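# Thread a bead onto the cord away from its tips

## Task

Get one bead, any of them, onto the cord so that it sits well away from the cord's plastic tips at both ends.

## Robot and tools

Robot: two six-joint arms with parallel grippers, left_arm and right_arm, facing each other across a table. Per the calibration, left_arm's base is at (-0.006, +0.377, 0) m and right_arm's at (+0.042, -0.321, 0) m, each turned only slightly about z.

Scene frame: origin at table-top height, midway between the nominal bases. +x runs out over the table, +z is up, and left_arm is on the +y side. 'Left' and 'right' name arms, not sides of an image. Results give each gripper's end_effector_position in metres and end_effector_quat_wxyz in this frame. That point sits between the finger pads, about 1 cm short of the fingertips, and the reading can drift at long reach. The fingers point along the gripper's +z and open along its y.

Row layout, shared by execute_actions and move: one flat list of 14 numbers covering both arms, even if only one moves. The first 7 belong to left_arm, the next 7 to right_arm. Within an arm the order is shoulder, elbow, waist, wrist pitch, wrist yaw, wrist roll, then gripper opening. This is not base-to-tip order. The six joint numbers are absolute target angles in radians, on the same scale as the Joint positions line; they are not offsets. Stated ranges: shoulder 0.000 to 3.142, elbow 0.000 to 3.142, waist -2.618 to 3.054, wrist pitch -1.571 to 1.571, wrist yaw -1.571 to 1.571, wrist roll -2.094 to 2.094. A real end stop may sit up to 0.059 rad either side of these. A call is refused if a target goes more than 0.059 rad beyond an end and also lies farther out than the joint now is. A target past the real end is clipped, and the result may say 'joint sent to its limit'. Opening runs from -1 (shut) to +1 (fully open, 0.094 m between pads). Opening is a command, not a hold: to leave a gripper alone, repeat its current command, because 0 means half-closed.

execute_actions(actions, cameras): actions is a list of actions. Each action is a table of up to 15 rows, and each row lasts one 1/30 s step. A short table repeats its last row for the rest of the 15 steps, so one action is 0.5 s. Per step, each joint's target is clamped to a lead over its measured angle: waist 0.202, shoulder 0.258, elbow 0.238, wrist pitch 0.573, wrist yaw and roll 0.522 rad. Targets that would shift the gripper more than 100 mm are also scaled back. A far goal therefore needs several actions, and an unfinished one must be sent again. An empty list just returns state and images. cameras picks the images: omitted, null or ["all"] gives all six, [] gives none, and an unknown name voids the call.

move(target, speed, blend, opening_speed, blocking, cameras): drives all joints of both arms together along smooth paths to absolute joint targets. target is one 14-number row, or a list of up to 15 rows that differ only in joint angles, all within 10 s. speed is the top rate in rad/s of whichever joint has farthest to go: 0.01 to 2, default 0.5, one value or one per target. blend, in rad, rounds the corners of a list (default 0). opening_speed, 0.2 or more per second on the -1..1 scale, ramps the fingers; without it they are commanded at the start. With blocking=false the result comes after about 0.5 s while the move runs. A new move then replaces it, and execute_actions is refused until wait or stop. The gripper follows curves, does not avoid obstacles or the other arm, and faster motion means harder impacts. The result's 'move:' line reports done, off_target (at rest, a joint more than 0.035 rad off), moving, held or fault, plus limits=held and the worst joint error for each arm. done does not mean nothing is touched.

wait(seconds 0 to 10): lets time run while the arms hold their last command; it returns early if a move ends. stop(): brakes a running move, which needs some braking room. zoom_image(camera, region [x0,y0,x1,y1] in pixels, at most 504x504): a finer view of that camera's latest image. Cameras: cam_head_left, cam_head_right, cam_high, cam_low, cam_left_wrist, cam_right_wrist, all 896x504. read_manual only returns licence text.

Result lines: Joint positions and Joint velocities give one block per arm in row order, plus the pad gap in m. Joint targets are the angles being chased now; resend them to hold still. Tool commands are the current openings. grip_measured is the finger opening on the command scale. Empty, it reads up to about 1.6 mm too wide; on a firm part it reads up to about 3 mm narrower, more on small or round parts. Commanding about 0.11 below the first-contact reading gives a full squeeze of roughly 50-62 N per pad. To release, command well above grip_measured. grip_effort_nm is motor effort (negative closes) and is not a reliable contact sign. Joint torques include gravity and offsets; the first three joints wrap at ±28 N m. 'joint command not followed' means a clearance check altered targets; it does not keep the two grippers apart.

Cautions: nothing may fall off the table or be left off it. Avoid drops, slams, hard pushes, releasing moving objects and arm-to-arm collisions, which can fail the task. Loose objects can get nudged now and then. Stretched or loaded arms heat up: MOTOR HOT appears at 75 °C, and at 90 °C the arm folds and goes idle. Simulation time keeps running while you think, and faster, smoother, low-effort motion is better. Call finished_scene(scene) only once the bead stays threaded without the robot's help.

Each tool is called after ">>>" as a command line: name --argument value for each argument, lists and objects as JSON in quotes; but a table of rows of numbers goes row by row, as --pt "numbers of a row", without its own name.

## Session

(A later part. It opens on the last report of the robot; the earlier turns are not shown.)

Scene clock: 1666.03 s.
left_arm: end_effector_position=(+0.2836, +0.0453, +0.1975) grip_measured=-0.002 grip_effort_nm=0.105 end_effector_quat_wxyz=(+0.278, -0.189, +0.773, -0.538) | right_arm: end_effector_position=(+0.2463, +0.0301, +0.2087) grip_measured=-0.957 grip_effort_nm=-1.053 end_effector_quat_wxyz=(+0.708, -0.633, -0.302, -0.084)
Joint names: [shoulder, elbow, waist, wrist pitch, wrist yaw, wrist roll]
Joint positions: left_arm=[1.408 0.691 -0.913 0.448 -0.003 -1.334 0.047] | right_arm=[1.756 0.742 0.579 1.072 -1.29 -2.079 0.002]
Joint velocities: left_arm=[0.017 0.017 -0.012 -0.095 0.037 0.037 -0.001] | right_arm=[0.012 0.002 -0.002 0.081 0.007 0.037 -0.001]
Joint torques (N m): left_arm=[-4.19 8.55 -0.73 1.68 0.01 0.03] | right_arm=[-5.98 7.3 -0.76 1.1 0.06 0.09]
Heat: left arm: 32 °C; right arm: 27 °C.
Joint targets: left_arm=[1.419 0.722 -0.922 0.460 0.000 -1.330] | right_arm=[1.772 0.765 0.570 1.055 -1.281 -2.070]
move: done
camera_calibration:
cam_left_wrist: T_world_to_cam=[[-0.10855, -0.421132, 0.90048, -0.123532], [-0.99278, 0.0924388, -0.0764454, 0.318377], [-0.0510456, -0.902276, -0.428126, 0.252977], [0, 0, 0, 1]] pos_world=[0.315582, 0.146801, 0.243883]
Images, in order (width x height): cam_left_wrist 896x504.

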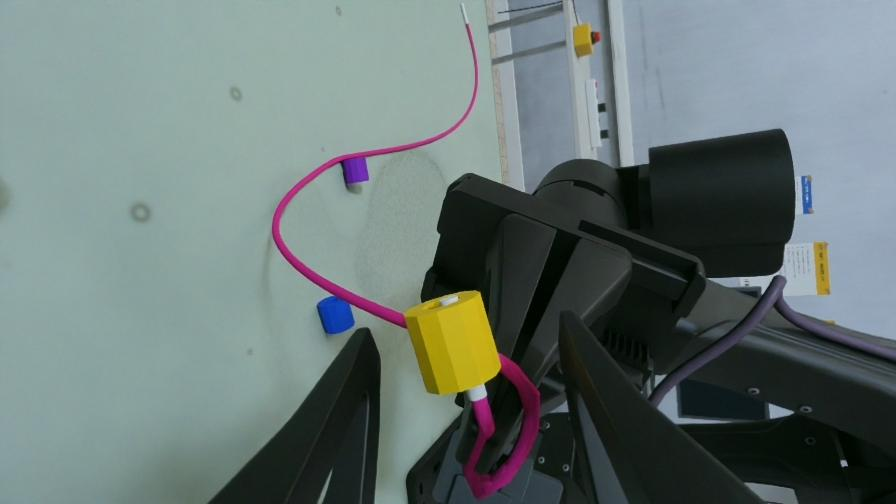

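>>> move --target '[1.419,0.722,-0.922,0.474,0,-1.530,0.0,1.772,0.765,0.570,1.055,-1.281,-2.070,-1]' --speed 0.1 --cameras '[]'

>>> move --target '[1.419,0.722,-0.922,0.474,0,-1.530,-0.48,1.772,0.765,0.570,1.055,-1.281,-2.070,-1]' --opening_speed 0.4 --cameras '["cam_left_wrist"]'

>>> zoom_image --camera "cam_left_wrist" --region '[320, 220, 620, 500]'

Scene clock: 1681.03 s.
left_arm: end_effector_position=(+0.2840, +0.0449, +0.1995) grip_measured=-0.002 grip_effort_nm=0.100 end_effector_quat_wxyz=(+0.225, -0.264, +0.748, -0.566) | right_arm: end_effector_position=(+0.2463, +0.0301, +0.2087) grip_measured=-0.957 grip_effort_nm=-1.053 end_effector_quat_wxyz=(+0.708, -0.633, -0.302, -0.084)
Joint names: [shoulder, elbow, waist, wrist pitch, wrist yaw, wrist roll]
Joint positions: left_arm=[1.408 0.691 -0.913 0.456 -0.003 -1.533 0.047] | right_arm=[1.756 0.742 0.579 1.072 -1.29 -2.079 0.002]
Joint velocities: left_arm=[-0.007 -0.012 -0.007 0.022 -0.037 0.007 0.001] | right_arm=[-0.007 -0.002 -0.017 -0.051 -0.066 -0.081 0]
Joint torques (N m): left_arm=[-4.19 8.55 -0.72 1.72 0.01 0.03] | right_arm=[-6 7.27 -0.83 1.1 0.07 0.09]
Heat: left arm: 32 °C; right arm: 27 °C.
Joint targets: left_arm=[1.419 0.722 -0.922 0.474 0.000 -1.530] | right_arm=[1.772 0.765 0.570 1.055 -1.281 -2.070]
move: done
No camera images: "cameras" was empty.

Scene clock: 1682.43 s.
left_arm: end_effector_position=(+0.2840, +0.0448, +0.1996) grip_measured=-0.478 grip_effort_nm=-0.095 end_effector_quat_wxyz=(+0.225, -0.264, +0.747, -0.566) | right_arm: end_effector_position=(+0.2463, +0.0301, +0.2087) grip_measured=-0.957 grip_effort_nm=-1.057 end_effector_quat_wxyz=(+0.708, -0.633, -0.302, -0.084)
Joint names: [shoulder, elbow, waist, wrist pitch, wrist yaw, wrist roll]
Joint positions: left_arm=[1.408 0.691 -0.913 0.456 -0.003 -1.534 0.025] | right_arm=[1.756 0.742 0.579 1.072 -1.29 -2.079 0.002]
Joint velocities: left_arm=[0.012 -0.002 0.017 -0.051 0.081 -0.066 0] | right_arm=[-0.012 -0.002 -0.002 -0.007 0.022 0.081 -0.001]
Joint torques (N m): left_arm=[-4.19 8.54 -0.73 1.72 0.01 0.02] | right_arm=[-6.04 7.25 -0.75 1.1 0.06 0.1]
Heat: left arm: 32 °C; right arm: 27 °C.
Joint targets: left_arm=[1.419 0.722 -0.922 0.474 0.000 -1.530] | right_arm=[1.772 0.765 0.570 1.055 -1.281 -2.070]
move: done
camera_calibration:
cam_left_wrist: T_world_to_cam=[[0.0395927, -0.29923, 0.953359, -0.183656], [-0.997799, 0.0389531, 0.0536644, 0.296808], [-0.0531943, -0.953386, -0.297029, 0.230248], [0, 0, 0, 1]] pos_world=[0.315674, 0.152998, 0.227552]
Images, in order (width x height): cam_left_wrist 896x504.

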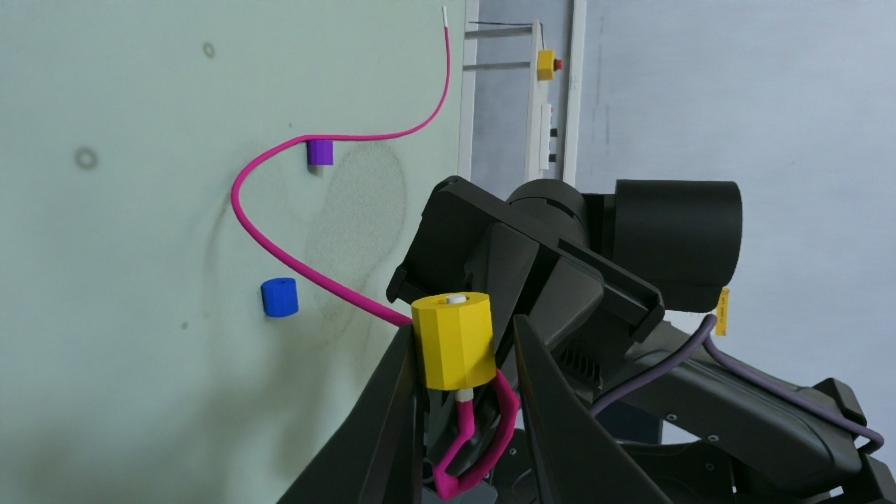

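Scaled by 1.680 from the camera's 896x504 image, which has a finer 1280x720 frame.

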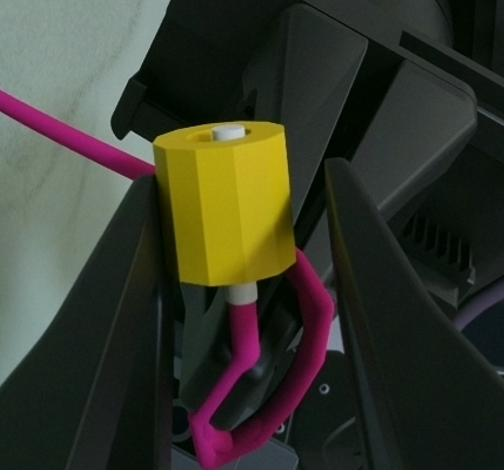

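>>> move --target '[1.419,0.722,-0.922,0.492,0,-1.530,-0.48,1.772,0.765,0.570,1.055,-1.281,-2.070,-1]' --speed 0.05 --cameras '[]'

>>> move --target '[1.419,0.722,-0.922,0.492,0,-1.530,-0.75,1.772,0.765,0.570,1.055,-1.281,-2.070,-1]' --opening_speed 0.2 --cameras '["cam_left_wrist","cam_right_wrist"]'

>>> zoom_image --camera "cam_left_wrist" --region '[320, 220, 620, 500]'

Scene clock: 1689.77 s.
left_arm: end_effector_position=(+0.2846, +0.0441, +0.2035) grip_measured=-0.478 grip_effort_nm=-0.090 end_effector_quat_wxyz=(+0.227, -0.263, +0.743, -0.573) | right_arm: end_effector_position=(+0.2463, +0.0301, +0.2087) grip_measured=-0.957 grip_effort_nm=-1.057 end_effector_quat_wxyz=(+0.708, -0.633, -0.302, -0.084)
Joint names: [shoulder, elbow, waist, wrist pitch, wrist yaw, wrist roll]
Joint positions: left_arm=[1.408 0.691 -0.913 0.473 -0.003 -1.534 0.025] | right_arm=[1.756 0.742 0.579 1.072 -1.29 -2.079 0.002]
Joint velocities: left_arm=[-0.017 -0.002 -0.002 0.095 -0.051 0.081 0] | right_arm=[-0.017 -0.002 -0.002 0.066 -0.007 0.007 0]
Joint torques (N m): left_arm=[-4.19 8.55 -0.73 1.74 0.01 0.03] | right_arm=[-6 7.3 -0.77 1.11 0.07 0.1]
Heat: left arm: 33 °C; right arm: 27 °C.
Joint targets: left_arm=[1.419 0.722 -0.922 0.492 0.000 -1.530] | right_arm=[1.772 0.765 0.570 1.055 -1.281 -2.070]
move: done
No camera images: "cameras" was empty.

Scene clock: 1691.33 s.
left_arm: end_effector_position=(+0.2847, +0.0440, +0.2037) grip_measured=-0.633 grip_effort_nm=-1.028 end_effector_quat_wxyz=(+0.227, -0.263, +0.742, -0.573) | right_arm: end_effector_position=(+0.2463, +0.0301, +0.2087) grip_measured=-0.957 grip_effort_nm=-1.057 end_effector_quat_wxyz=(+0.708, -0.633, -0.302, -0.084)
Joint names: [shoulder, elbow, waist, wrist pitch, wrist yaw, wrist roll]
Joint positions: left_arm=[1.408 0.691 -0.913 0.474 -0.003 -1.534 0.017] | right_arm=[1.756 0.742 0.579 1.072 -1.29 -2.079 0.002]
Joint velocities: left_arm=[-0.017 -0.012 0.002 0.007 0.037 0.022 0] | right_arm=[-0.027 -0.012 -0.017 -0.037 0.007 0.022 0]
Joint torques (N m): left_arm=[-4.19 8.57 -0.72 1.73 0.01 0.03] | right_arm=[-5.98 7.25 -0.75 1.09 0.08 0.1]
Heat: left arm: 33 °C; right arm: 27 °C.
Joint targets: left_arm=[1.419 0.722 -0.922 0.492 0.000 -1.530] | right_arm=[1.772 0.765 0.570 1.055 -1.281 -2.070]
move: done
camera_calibration:
cam_left_wrist: T_world_to_cam=[[0.0291439, -0.286599, 0.957607, -0.186311], [-0.998328, 0.0394918, 0.0422026, 0.299775], [-0.0499129, -0.957236, -0.284969, 0.227524], [0, 0, 0, 1]] pos_world=[0.31606, 0.152559, 0.230599]
cam_right_wrist: T_world_to_cam=[[-0.418032, -0.156347, 0.894877, -0.0771744], [0.842675, -0.434703, 0.317698, -0.235641], [0.339335, 0.886898, 0.31347, -0.0598579], [0, 0, 0, 1]] pos_world=[0.186619, -0.061412, 0.162688]
Images, in order (width x height): cam_left_wrist 896x504, cam_right_wrist 896x504.

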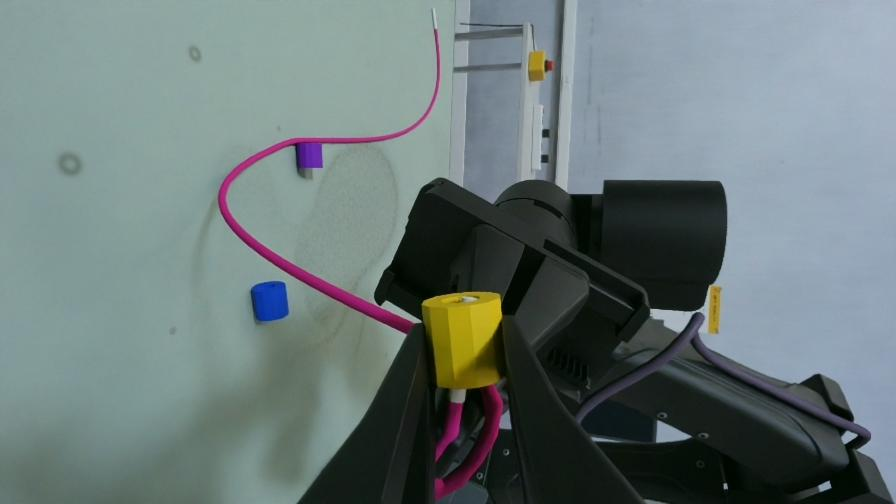

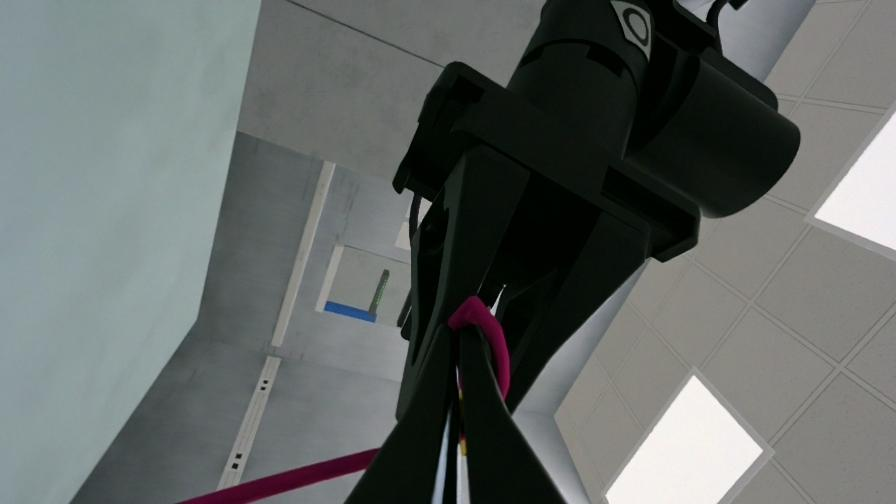

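Scaled by 1.680 from the camera's 896x504 image, which has a finer 1280x720 frame.

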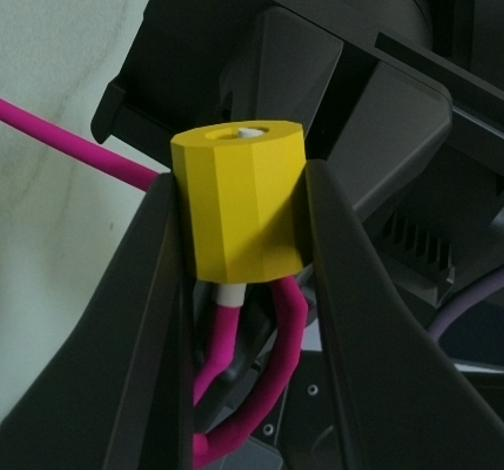

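>>> move --target '[1.358,0.650,-0.942,0.489,0,-1.530,-0.8,1.772,0.765,0.570,1.055,-1.281,-2.070,-1]' --speed 0.05 --cameras '["cam_left_wrist","cam_right_wrist"]'

>>> zoom_image --camera "cam_left_wrist" --region '[320, 220, 620, 500]'

Scene clock: 1707.60 s.
left_arm: end_effector_position=(+0.2764, +0.0465, +0.1957) grip_measured=-0.633 grip_effort_nm=-1.028 end_effector_quat_wxyz=(+0.224, -0.261, +0.748, -0.568) | right_arm: end_effector_position=(+0.2464, +0.0300, +0.2087) grip_measured=-0.957 grip_effort_nm=-1.053 end_effector_quat_wxyz=(+0.708, -0.633, -0.302, -0.084)
Joint names: [shoulder, elbow, waist, wrist pitch, wrist yaw, wrist roll]
Joint positions: left_arm=[1.391 0.657 -0.926 0.477 -0.009 -1.534 0.017] | right_arm=[1.756 0.742 0.579 1.072 -1.29 -2.079 0.002]
Joint velocities: left_arm=[-0.027 -0.012 0.012 -0.007 0.051 -0.037 0] | right_arm=[-0.012 -0.012 -0.017 -0.022 0.022 -0.066 0.001]
Joint torques (N m): left_arm=[-7.86 5.56 -1.21 1.67 0.1 0.03] | right_arm=[-6.05 7.34 -0.77 1.08 0.07 0.09]
Heat: left arm: 33 °C; right arm: 27 °C.
Joint targets: left_arm=[1.358 0.650 -0.942 0.489 0.000 -1.530] | right_arm=[1.772 0.765 0.570 1.055 -1.281 -2.070]
move: done
camera_calibration:
cam_left_wrist: T_world_to_cam=[[0.0344408, -0.297642, 0.954056, -0.177988], [-0.997624, 0.0467471, 0.0505975, 0.289537], [-0.0596593, -0.953532, -0.295325, 0.23171], [0, 0, 0, 1]] pos_world=[0.308802, 0.154431, 0.223591]
cam_right_wrist: T_world_to_cam=[[-0.418043, -0.156331, 0.894875, -0.0771547], [0.842671, -0.434698, 0.317716, -0.235745], [0.339331, 0.886904, 0.313458, -0.0597888], [0, 0, 0, 1]] pos_world=[0.18669, -0.0615126, 0.162685]
Images, in order (width x height): cam_left_wrist 896x504, cam_right_wrist 896x504.

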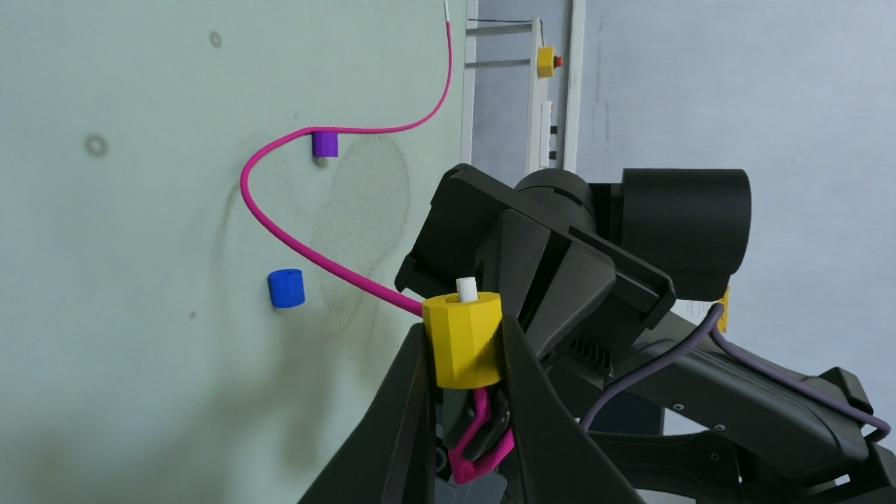

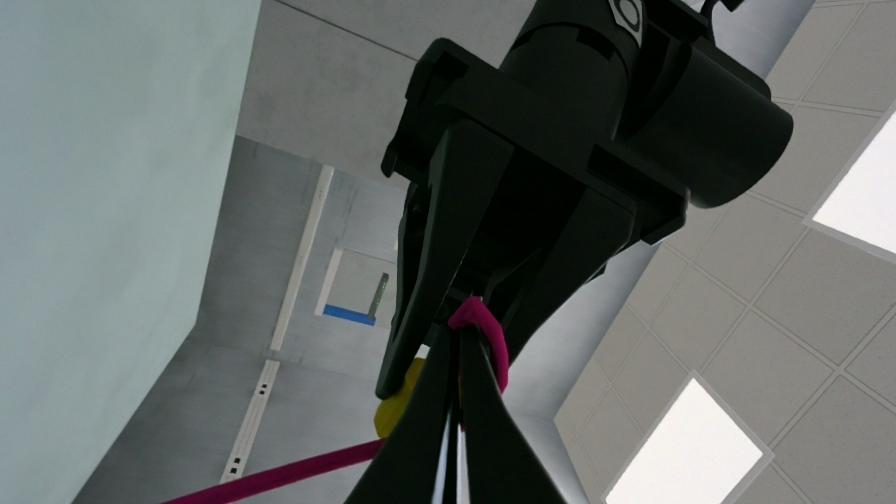

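Scaled by 1.680 from the camera's 896x504 image, which has a finer 1280x720 frame.

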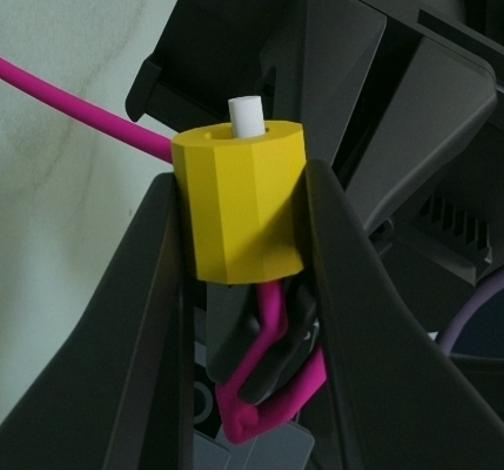

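>>> move --target '[1.330,0.636,-0.962,0.477,0,-1.530,-0.8,1.772,0.765,0.570,1.055,-1.281,-2.070,-1]' --speed 0.05 --cameras '["cam_left_wrist","cam_right_wrist"]'

>>> zoom_image --camera "cam_left_wrist" --region '[320, 220, 620, 500]'

Scene clock: 1719.10 s.
left_arm: end_effector_position=(+0.2710, +0.0487, +0.1986) grip_measured=-0.633 grip_effort_nm=-1.028 end_effector_quat_wxyz=(+0.227, -0.260, +0.745, -0.570) | right_arm: end_effector_position=(+0.2442, +0.0293, +0.2086) grip_measured=-0.957 grip_effort_nm=-1.057 end_effector_quat_wxyz=(+0.708, -0.632, -0.306, -0.080)
Joint names: [shoulder, elbow, waist, wrist pitch, wrist yaw, wrist roll]
Joint positions: left_arm=[1.365 0.641 -0.94 0.475 -0.027 -1.534 0.017] | right_arm=[1.756 0.742 0.579 1.072 -1.303 -2.079 0.002]
Joint velocities: left_arm=[-0.012 0.002 -0.012 0.051 0.051 0.022 0.001] | right_arm=[-0.002 0.002 0.002 -0.081 0.022 -0.037 0]
Joint torques (N m): left_arm=[-7.79 5.74 -1.84 1.59 0.23 0.03] | right_arm=[-6.02 7.25 -0.77 1.09 0.2 0.11]
Heat: left arm: 33 °C; right arm: 27 °C.
Joint targets: left_arm=[1.330 0.636 -0.962 0.477 0.000 -1.530] | right_arm=[1.772 0.765 0.570 1.055 -1.281 -2.070]
move: done
camera_calibration:
cam_left_wrist: T_world_to_cam=[[0.027668, -0.294202, 0.955343, -0.178507], [-0.998195, 0.0428242, 0.042097, 0.28601], [-0.0532968, -0.954783, -0.292486, 0.232125], [0, 0, 0, 1]] pos_world=[0.302805, 0.156864, 0.226389]
cam_right_wrist: T_world_to_cam=[[-0.416369, -0.161183, 0.894794, -0.0783198], [0.848092, -0.423556, 0.31834, -0.235972], [0.327685, 0.891415, 0.313053, -0.0555456], [0, 0, 0, 1]] pos_world=[0.185717, -0.0630569, 0.162588]
Images, in order (width x height): cam_left_wrist 896x504, cam_right_wrist 896x504.

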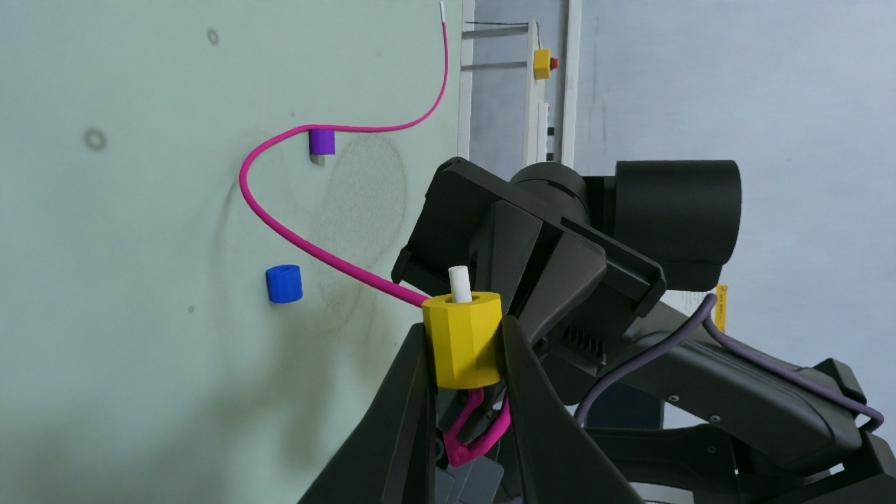

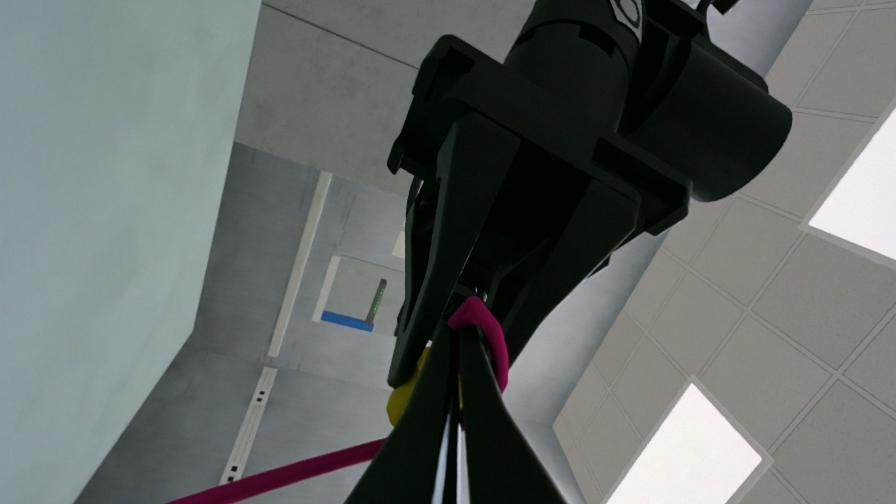

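Scaled by 1.680 from the camera's 896x504 image, which has a finer 1280x720 frame.

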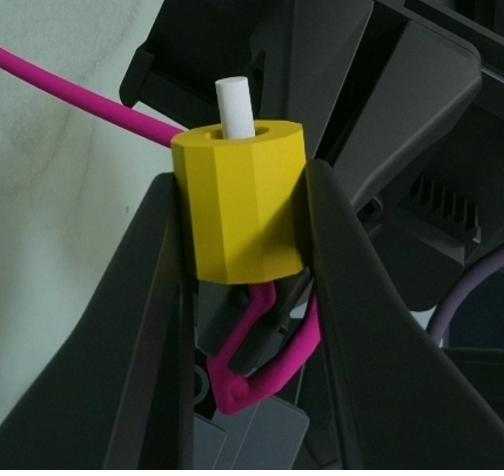

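>>> move --target '[1.330,0.636,-0.990,0.477,0.02,-1.530,-0.8,1.772,0.765,0.570,1.055,-1.281,-2.070,-1]' --speed 0.05 --cameras '["cam_left_wrist","cam_right_wrist"]'

>>> zoom_image --camera "cam_left_wrist" --region '[320, 220, 620, 500]'

Scene clock: 1728.67 s.
left_arm: end_effector_position=(+0.2678, +0.0468, +0.1986) grip_measured=-0.633 grip_effort_nm=-1.028 end_effector_quat_wxyz=(+0.229, -0.260, +0.746, -0.569) | right_arm: end_effector_position=(+0.2409, +0.0281, +0.2084) grip_measured=-0.957 grip_effort_nm=-1.057 end_effector_quat_wxyz=(+0.708, -0.629, -0.312, -0.073)
Joint names: [shoulder, elbow, waist, wrist pitch, wrist yaw, wrist roll]
Joint positions: left_arm=[1.362 0.641 -0.955 0.47 -0.044 -1.534 0.017] | right_arm=[1.756 0.742 0.579 1.072 -1.323 -2.079 0.002]
Joint velocities: left_arm=[0.007 -0.002 -0.002 -0.007 -0.022 0.022 0] | right_arm=[0.012 -0.007 0.002 0.007 -0.037 0.007 0]
Joint torques (N m): left_arm=[-7.46 5.76 -2.82 1.63 0.55 0.03] | right_arm=[-5.98 7.23 -0.75 1.09 0.37 0.08]
Heat: left arm: 33 °C; right arm: 27 °C.
Joint targets: left_arm=[1.330 0.636 -0.990 0.477 0.020 -1.530] | right_arm=[1.772 0.765 0.570 1.055 -1.281 -2.070]
move: off_target (left_arm, right_arm); left_arm: the wrist yaw is farthest, 0.064 rad from its target; right_arm: the wrist yaw is farthest, 0.042 rad from its target
camera_calibration:
cam_left_wrist: T_world_to_cam=[[0.02622, -0.298317, 0.954107, -0.178128], [-0.998293, 0.0420108, 0.0405697, 0.283282], [-0.0521854, -0.953542, -0.296706, 0.230669], [0, 0, 0, 1]] pos_world=[0.299507, 0.154913, 0.226901]
cam_right_wrist: T_world_to_cam=[[-0.413686, -0.168561, 0.894679, -0.0801341], [0.856103, -0.406381, 0.319285, -0.236213], [0.309761, 0.898021, 0.31242, -0.0490602], [0, 0, 0, 1]] pos_world=[0.184269, -0.0654429, 0.162441]
Images, in order (width x height): cam_left_wrist 896x504, cam_right_wrist 896x504.

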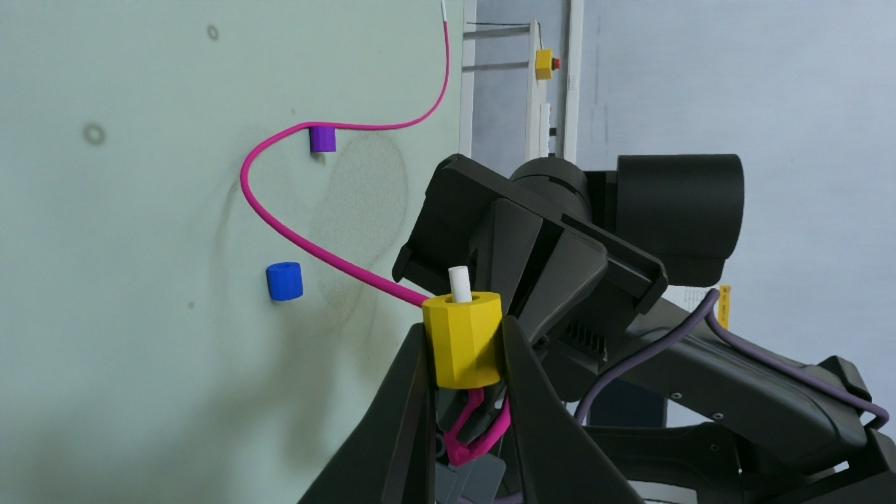

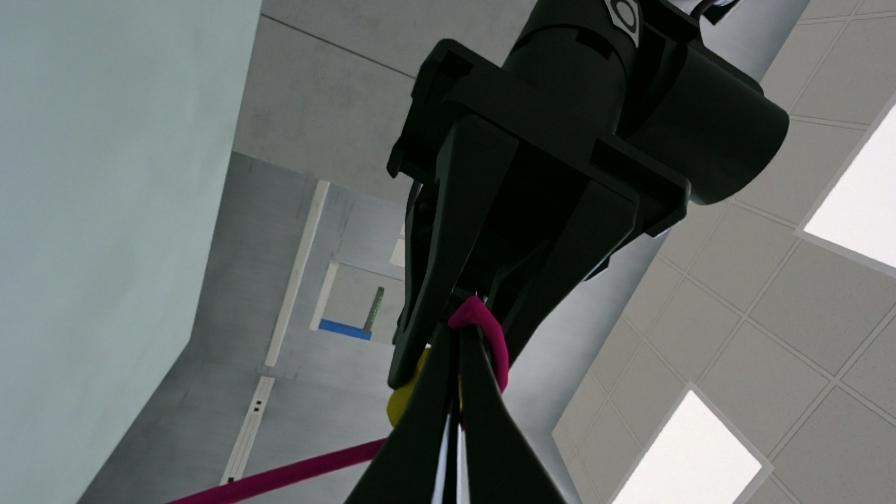

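Scaled by 1.680 from the camera's 896x504 image, which has a finer 1280x720 frame.

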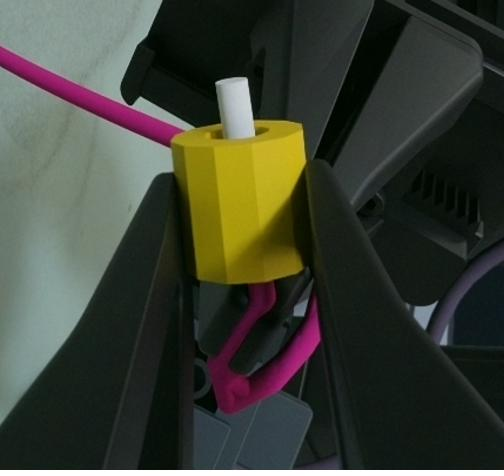

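>>> move --target '[1.330,0.636,-0.945,0.477,0,-1.530,-0.8,1.772,0.765,0.570,1.055,-1.281,-2.070,-1]' --speed 0.05 --cameras '[]'

>>> move --target '[1.330,0.636,-0.945,0.477,0,-1.530,0.1,1.772,0.765,0.570,1.055,-1.281,-2.070,-1]' --opening_speed 0.3 --cameras '["cam_left_wrist"]'

>>> zoom_image --camera "cam_left_wrist" --region '[320, 220, 620, 500]'

Scene clock: 1741.23 s.
left_arm: end_effector_position=(+0.2694, +0.0482, +0.1986) grip_measured=-0.633 grip_effort_nm=-1.028 end_effector_quat_wxyz=(+0.228, -0.260, +0.746, -0.569) | right_arm: end_effector_position=(+0.2424, +0.0286, +0.2085) grip_measured=-0.957 grip_effort_nm=-1.053 end_effector_quat_wxyz=(+0.708, -0.630, -0.309, -0.076)
Joint names: [shoulder, elbow, waist, wrist pitch, wrist yaw, wrist roll]
Joint positions: left_arm=[1.361 0.641 -0.946 0.469 -0.034 -1.534 0.017] | right_arm=[1.756 0.742 0.579 1.072 -1.314 -2.079 0.002]
Joint velocities: left_arm=[0.002 0.002 -0.007 -0.066 -0.022 0.037 -0.001] | right_arm=[-0.002 -0.012 -0.012 0.051 0.066 0.022 0.003]
Joint torques (N m): left_arm=[-7.43 5.74 0.12 1.63 0.3 0.03] | right_arm=[-6.01 7.31 -0.77 1.08 0.31 0.09]
Heat: left arm: 32 °C; right arm: 27 °C.
Joint targets: left_arm=[1.330 0.636 -0.945 0.477 0.000 -1.530] | right_arm=[1.772 0.765 0.570 1.055 -1.281 -2.070]
move: done
No camera images: "cameras" was empty.

Scene clock: 1744.43 s.
left_arm: end_effector_position=(+0.2653, +0.0447, +0.1985) grip_measured=+0.098 grip_effort_nm=0.105 end_effector_quat_wxyz=(+0.217, -0.251, +0.749, -0.573) | right_arm: end_effector_position=(+0.2464, +0.0300, +0.2087) grip_measured=-0.957 grip_effort_nm=-1.057 end_effector_quat_wxyz=(+0.708, -0.633, -0.302, -0.084)
Joint names: [shoulder, elbow, waist, wrist pitch, wrist yaw, wrist roll]
Joint positions: left_arm=[1.361 0.641 -0.946 0.469 -0.004 -1.534 0.052] | right_arm=[1.756 0.742 0.579 1.072 -1.29 -2.079 0.002]
Joint velocities: left_arm=[-0.027 0.007 0.012 0.007 0.022 -0.051 0.001] | right_arm=[0.007 -0.002 0.032 -0.066 -0.007 0.081 0]
Joint torques (N m): left_arm=[-7.43 5.72 0.09 1.63 0.02 0.03] | right_arm=[-6.04 7.3 -0.77 1.11 0.08 0.11]
Heat: left arm: 32 °C; right arm: 27 °C.
Joint targets: left_arm=[1.330 0.636 -0.945 0.477 0.000 -1.530] | right_arm=[1.772 0.765 0.570 1.055 -1.281 -2.070]
move: done
camera_calibration:
cam_left_wrist: T_world_to_cam=[[0.025011, -0.293469, 0.955641, -0.178821], [-0.996253, 0.0718488, 0.048138, 0.27745], [-0.0827886, -0.953265, -0.290572, 0.235406], [0, 0, 0, 1]] pos_world=[0.300372, 0.151991, 0.225936]
Images, in order (width x height): cam_left_wrist 896x504.

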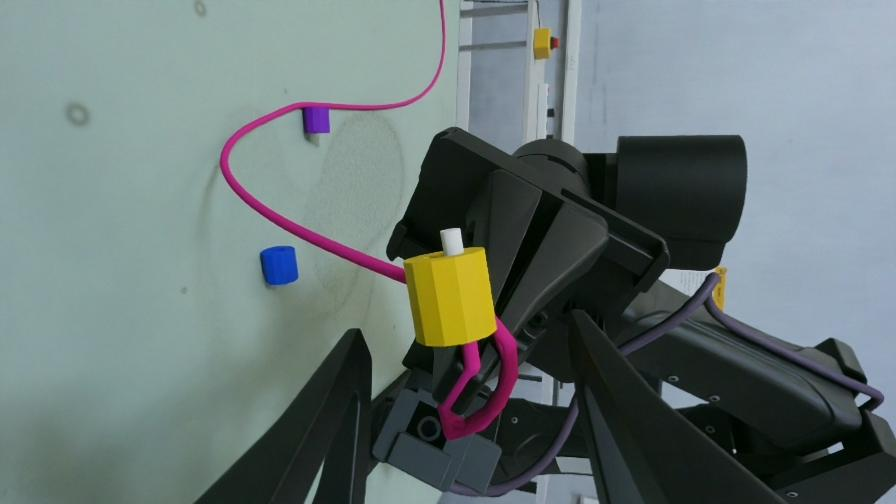

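Scaled by 1.680 from the camera's 896x504 image, which has a finer 1280x720 frame.

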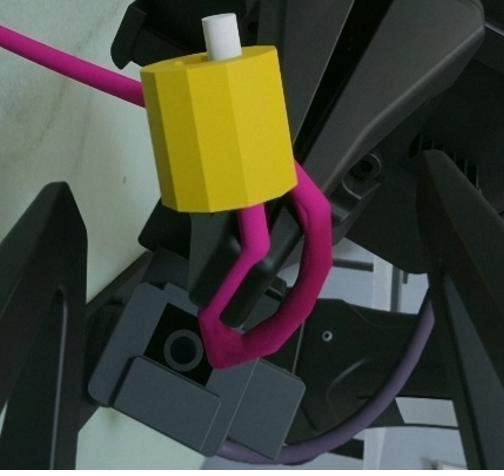

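>>> move --target '[1.190,0.567,-0.940,0.400,0,-1.530,0.1,1.772,0.765,0.570,1.055,-1.281,-2.070,-1]' --speed 0.15 --cameras '[]'

>>> move --target '[1.295,0.635,-0.876,0.445,0,-1.550,0.1,1.772,0.765,0.570,1.055,-1.281,-2.070,-1]' --speed 0.12 --cameras '["cam_left_wrist"]'

>>> zoom_image --camera "cam_left_wrist" --region '[320, 120, 620, 400]'

Scene clock: 1770.33 s.
left_arm: end_effector_position=(+0.2479, +0.0662, +0.2084) grip_measured=+0.098 grip_effort_nm=0.105 end_effector_quat_wxyz=(+0.218, -0.250, +0.746, -0.578) | right_arm: end_effector_position=(+0.2465, +0.0301, +0.2087) grip_measured=-0.957 grip_effort_nm=-1.057 end_effector_quat_wxyz=(+0.708, -0.633, -0.301, -0.085)
Joint names: [shoulder, elbow, waist, wrist pitch, wrist yaw, wrist roll]
Joint positions: left_arm=[1.217 0.574 -0.946 0.404 -0.004 -1.534 0.052] | right_arm=[1.756 0.742 0.579 1.072 -1.29 -2.079 0.002]
Joint velocities: left_arm=[-0.012 -0.012 -0.012 0.037 -0.022 -0.022 -0.001] | right_arm=[-0.002 -0.002 -0.012 -0.081 -0.022 -0.095 0.001]
Joint torques (N m): left_arm=[-5.87 5.81 0.49 1.56 0.02 0.03] | right_arm=[-6.02 7.34 -0.75 1.09 0.08 0.09]
Heat: left arm: 32 °C; right arm: 26 °C.
Joint targets: left_arm=[1.190 0.567 -0.940 0.400 0.000 -1.530] | right_arm=[1.772 0.765 0.570 1.055 -1.281 -2.070]
move: done
No camera images: "cameras" was empty.

Scene clock: 1771.57 s.
left_arm: end_effector_position=(+0.2748, +0.0732, +0.2016) grip_measured=+0.098 grip_effort_nm=0.100 end_effector_quat_wxyz=(+0.228, -0.281, +0.739, -0.567) | right_arm: end_effector_position=(+0.2465, +0.0301, +0.2087) grip_measured=-0.957 grip_effort_nm=-1.057 end_effector_quat_wxyz=(+0.708, -0.633, -0.301, -0.085)
Joint names: [shoulder, elbow, waist, wrist pitch, wrist yaw, wrist roll]
Joint positions: left_arm=[1.285 0.604 -0.885 0.427 -0.003 -1.553 0.052] | right_arm=[1.756 0.742 0.579 1.072 -1.29 -2.079 0.002]
Joint velocities: left_arm=[-0.007 0.017 -0.017 -0.007 -0.037 -0.007 0] | right_arm=[0.002 -0.002 0.022 -0.037 -0.022 0.037 0]
Joint torques (N m): left_arm=[-3.26 8.66 0.7 1.72 0.01 0.02] | right_arm=[-6 7.34 -0.81 1.1 0.08 0.09]
Heat: left arm: 32 °C; right arm: 26 °C.
Joint targets: left_arm=[1.295 0.635 -0.876 0.445 0.000 -1.550] | right_arm=[1.772 0.765 0.570 1.055 -1.281 -2.070]
move: done
camera_calibration:
cam_left_wrist: T_world_to_cam=[[0.0591769, -0.281726, 0.957668, -0.18428], [-0.997938, 0.00718419, 0.0637788, 0.286747], [-0.0248482, -0.959468, -0.28072, 0.246767], [0, 0, 0, 1]] pos_world=[0.303192, 0.182789, 0.227464]
Images, in order (width x height): cam_left_wrist 896x504.

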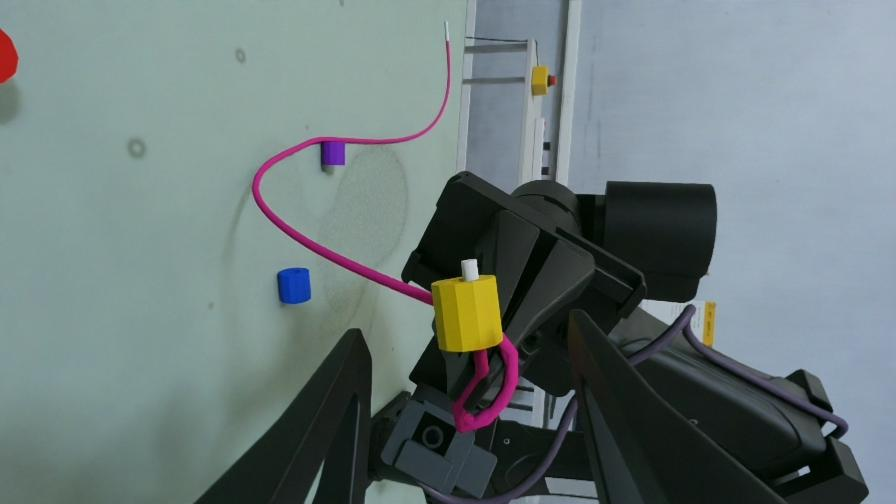

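Scaled by 1.680 from the camera's 896x504 image, which has a finer 1280x720 frame.

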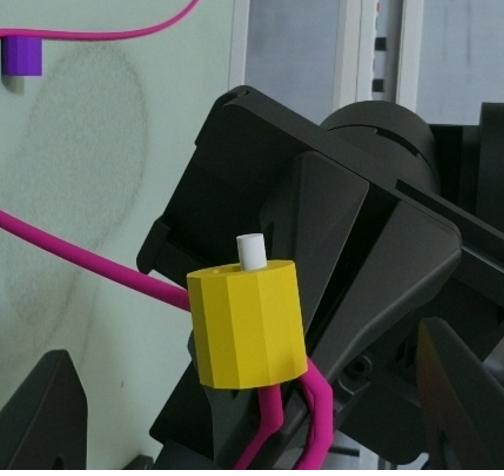

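>>> move --target '[1.437,0.711,-0.876,0.515,0,-1.550,0.1,1.772,0.765,0.570,1.055,-1.281,-2.070,-1]' --speed 0.1 --cameras '["cam_left_wrist"]'

>>> zoom_image --camera "cam_left_wrist" --region '[320, 180, 620, 460]'

Scene clock: 1778.90 s.
left_arm: end_effector_position=(+0.2944, +0.0518, +0.1966) grip_measured=+0.098 grip_effort_nm=0.100 end_effector_quat_wxyz=(+0.229, -0.281, +0.738, -0.570) | right_arm: end_effector_position=(+0.2465, +0.0301, +0.2087) grip_measured=-0.957 grip_effort_nm=-1.057 end_effector_quat_wxyz=(+0.708, -0.633, -0.301, -0.085)
Joint names: [shoulder, elbow, waist, wrist pitch, wrist yaw, wrist roll]
Joint positions: left_arm=[1.425 0.68 -0.885 0.497 -0.003 -1.554 0.052] | right_arm=[1.756 0.742 0.579 1.072 -1.29 -2.079 0.002]
Joint velocities: left_arm=[-0.002 0.007 -0.007 -0.095 0.007 -0.051 0] | right_arm=[0.007 0.012 0.007 -0.007 -0.007 -0.095 -0.001]
Joint torques (N m): left_arm=[-4.26 8.54 0.69 1.74 0.02 0.03] | right_arm=[-6 7.3 -0.72 1.09 0.07 0.1]
Heat: left arm: 32 °C; right arm: 26 °C.
Joint targets: left_arm=[1.437 0.711 -0.876 0.515 0.000 -1.550] | right_arm=[1.772 0.765 0.570 1.055 -1.281 -2.070]
move: done
camera_calibration:
cam_left_wrist: T_world_to_cam=[[0.0557957, -0.276924, 0.959271, -0.186241], [-0.998162, 0.00730441, 0.0601664, 0.307615], [-0.0236684, -0.960864, -0.276007, 0.224077], [0, 0, 0, 1]] pos_world=[0.322744, 0.161486, 0.221995]
Images, in order (width x height): cam_left_wrist 896x504.

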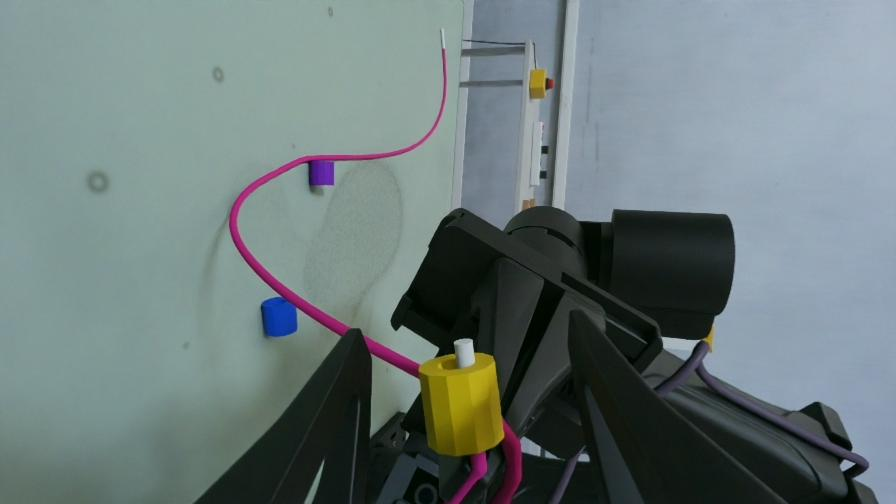

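Scaled by 1.680 from the camera's 896x504 image, which has a finer 1280x720 frame.

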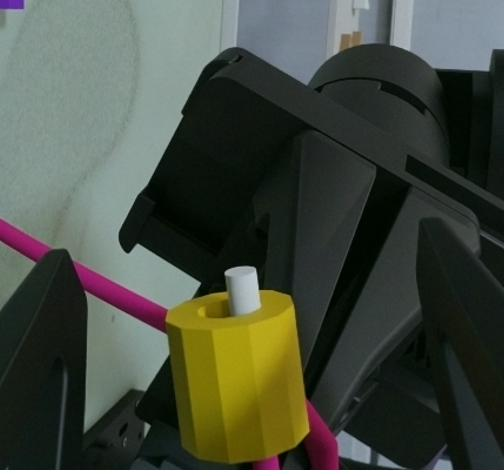

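>>> move --target '[1.437,0.711,-0.873,0.515,0,-1.550,-0.78,1.772,0.765,0.570,1.055,-1.281,-2.070,-1]' --opening_speed 0.4 --cameras '["cam_left_wrist"]'

>>> zoom_image --camera "cam_left_wrist" --region '[320, 180, 620, 460]'

Scene clock: 1792.90 s.
left_arm: end_effector_position=(+0.2945, +0.0517, +0.1968) grip_measured=-0.640 grip_effort_nm=-1.018 end_effector_quat_wxyz=(+0.229, -0.281, +0.737, -0.570) | right_arm: end_effector_position=(+0.2465, +0.0301, +0.2087) grip_measured=-0.957 grip_effort_nm=-1.053 end_effector_quat_wxyz=(+0.708, -0.633, -0.301, -0.085)
Joint names: [shoulder, elbow, waist, wrist pitch, wrist yaw, wrist roll]
Joint positions: left_arm=[1.425 0.68 -0.885 0.498 -0.003 -1.554 0.017] | right_arm=[1.756 0.742 0.579 1.072 -1.29 -2.079 0.002]
Joint velocities: left_arm=[0.002 -0.012 -0.007 -0.022 -0.022 0.007 -0.001] | right_arm=[0.002 -0.012 0.002 -0.081 0.051 -0.051 -0.001]
Joint torques (N m): left_arm=[-4.26 8.53 0.95 1.72 0.01 0.03] | right_arm=[-6.09 7.34 -0.79 1.11 0.07 0.09]
Heat: left arm: 33 °C; right arm: 26 °C.
Joint targets: left_arm=[1.437 0.711 -0.873 0.515 0.000 -1.550] | right_arm=[1.772 0.765 0.570 1.055 -1.281 -2.070]
move: done
camera_calibration:
cam_left_wrist: T_world_to_cam=[[0.0553009, -0.276385, 0.959455, -0.186347], [-0.998193, 0.00733809, 0.0596475, 0.307745], [-0.0235262, -0.961019, -0.275479, 0.223958], [0, 0, 0, 1]] pos_world=[0.322763, 0.161466, 0.222131]
Images, in order (width x height): cam_left_wrist 896x504.

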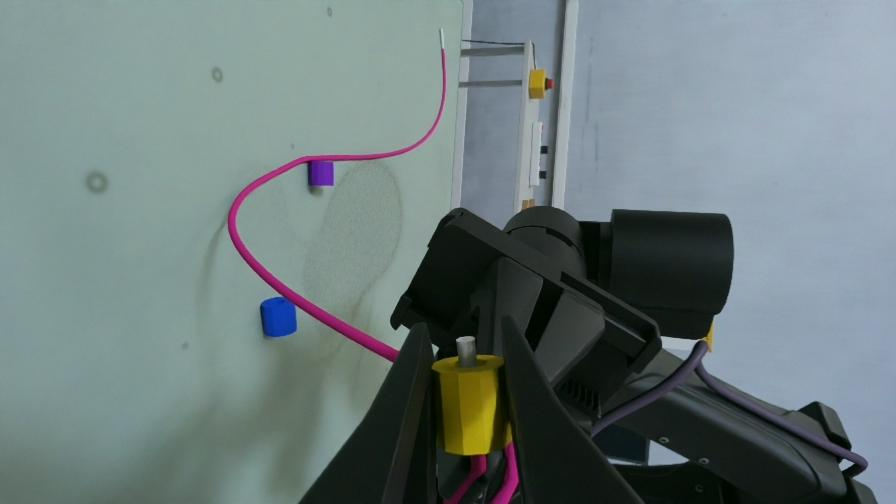

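Scaled by 1.680 from the camera's 896x504 image, which has a finer 1280x720 frame.

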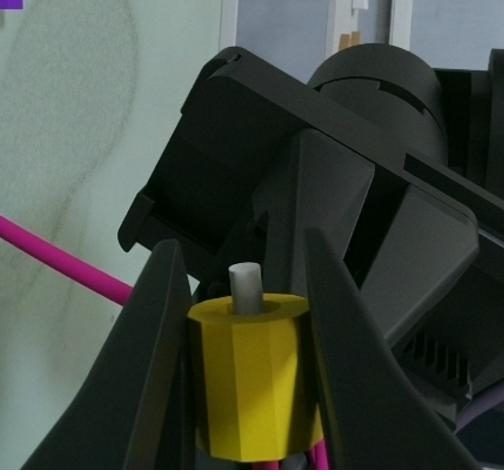

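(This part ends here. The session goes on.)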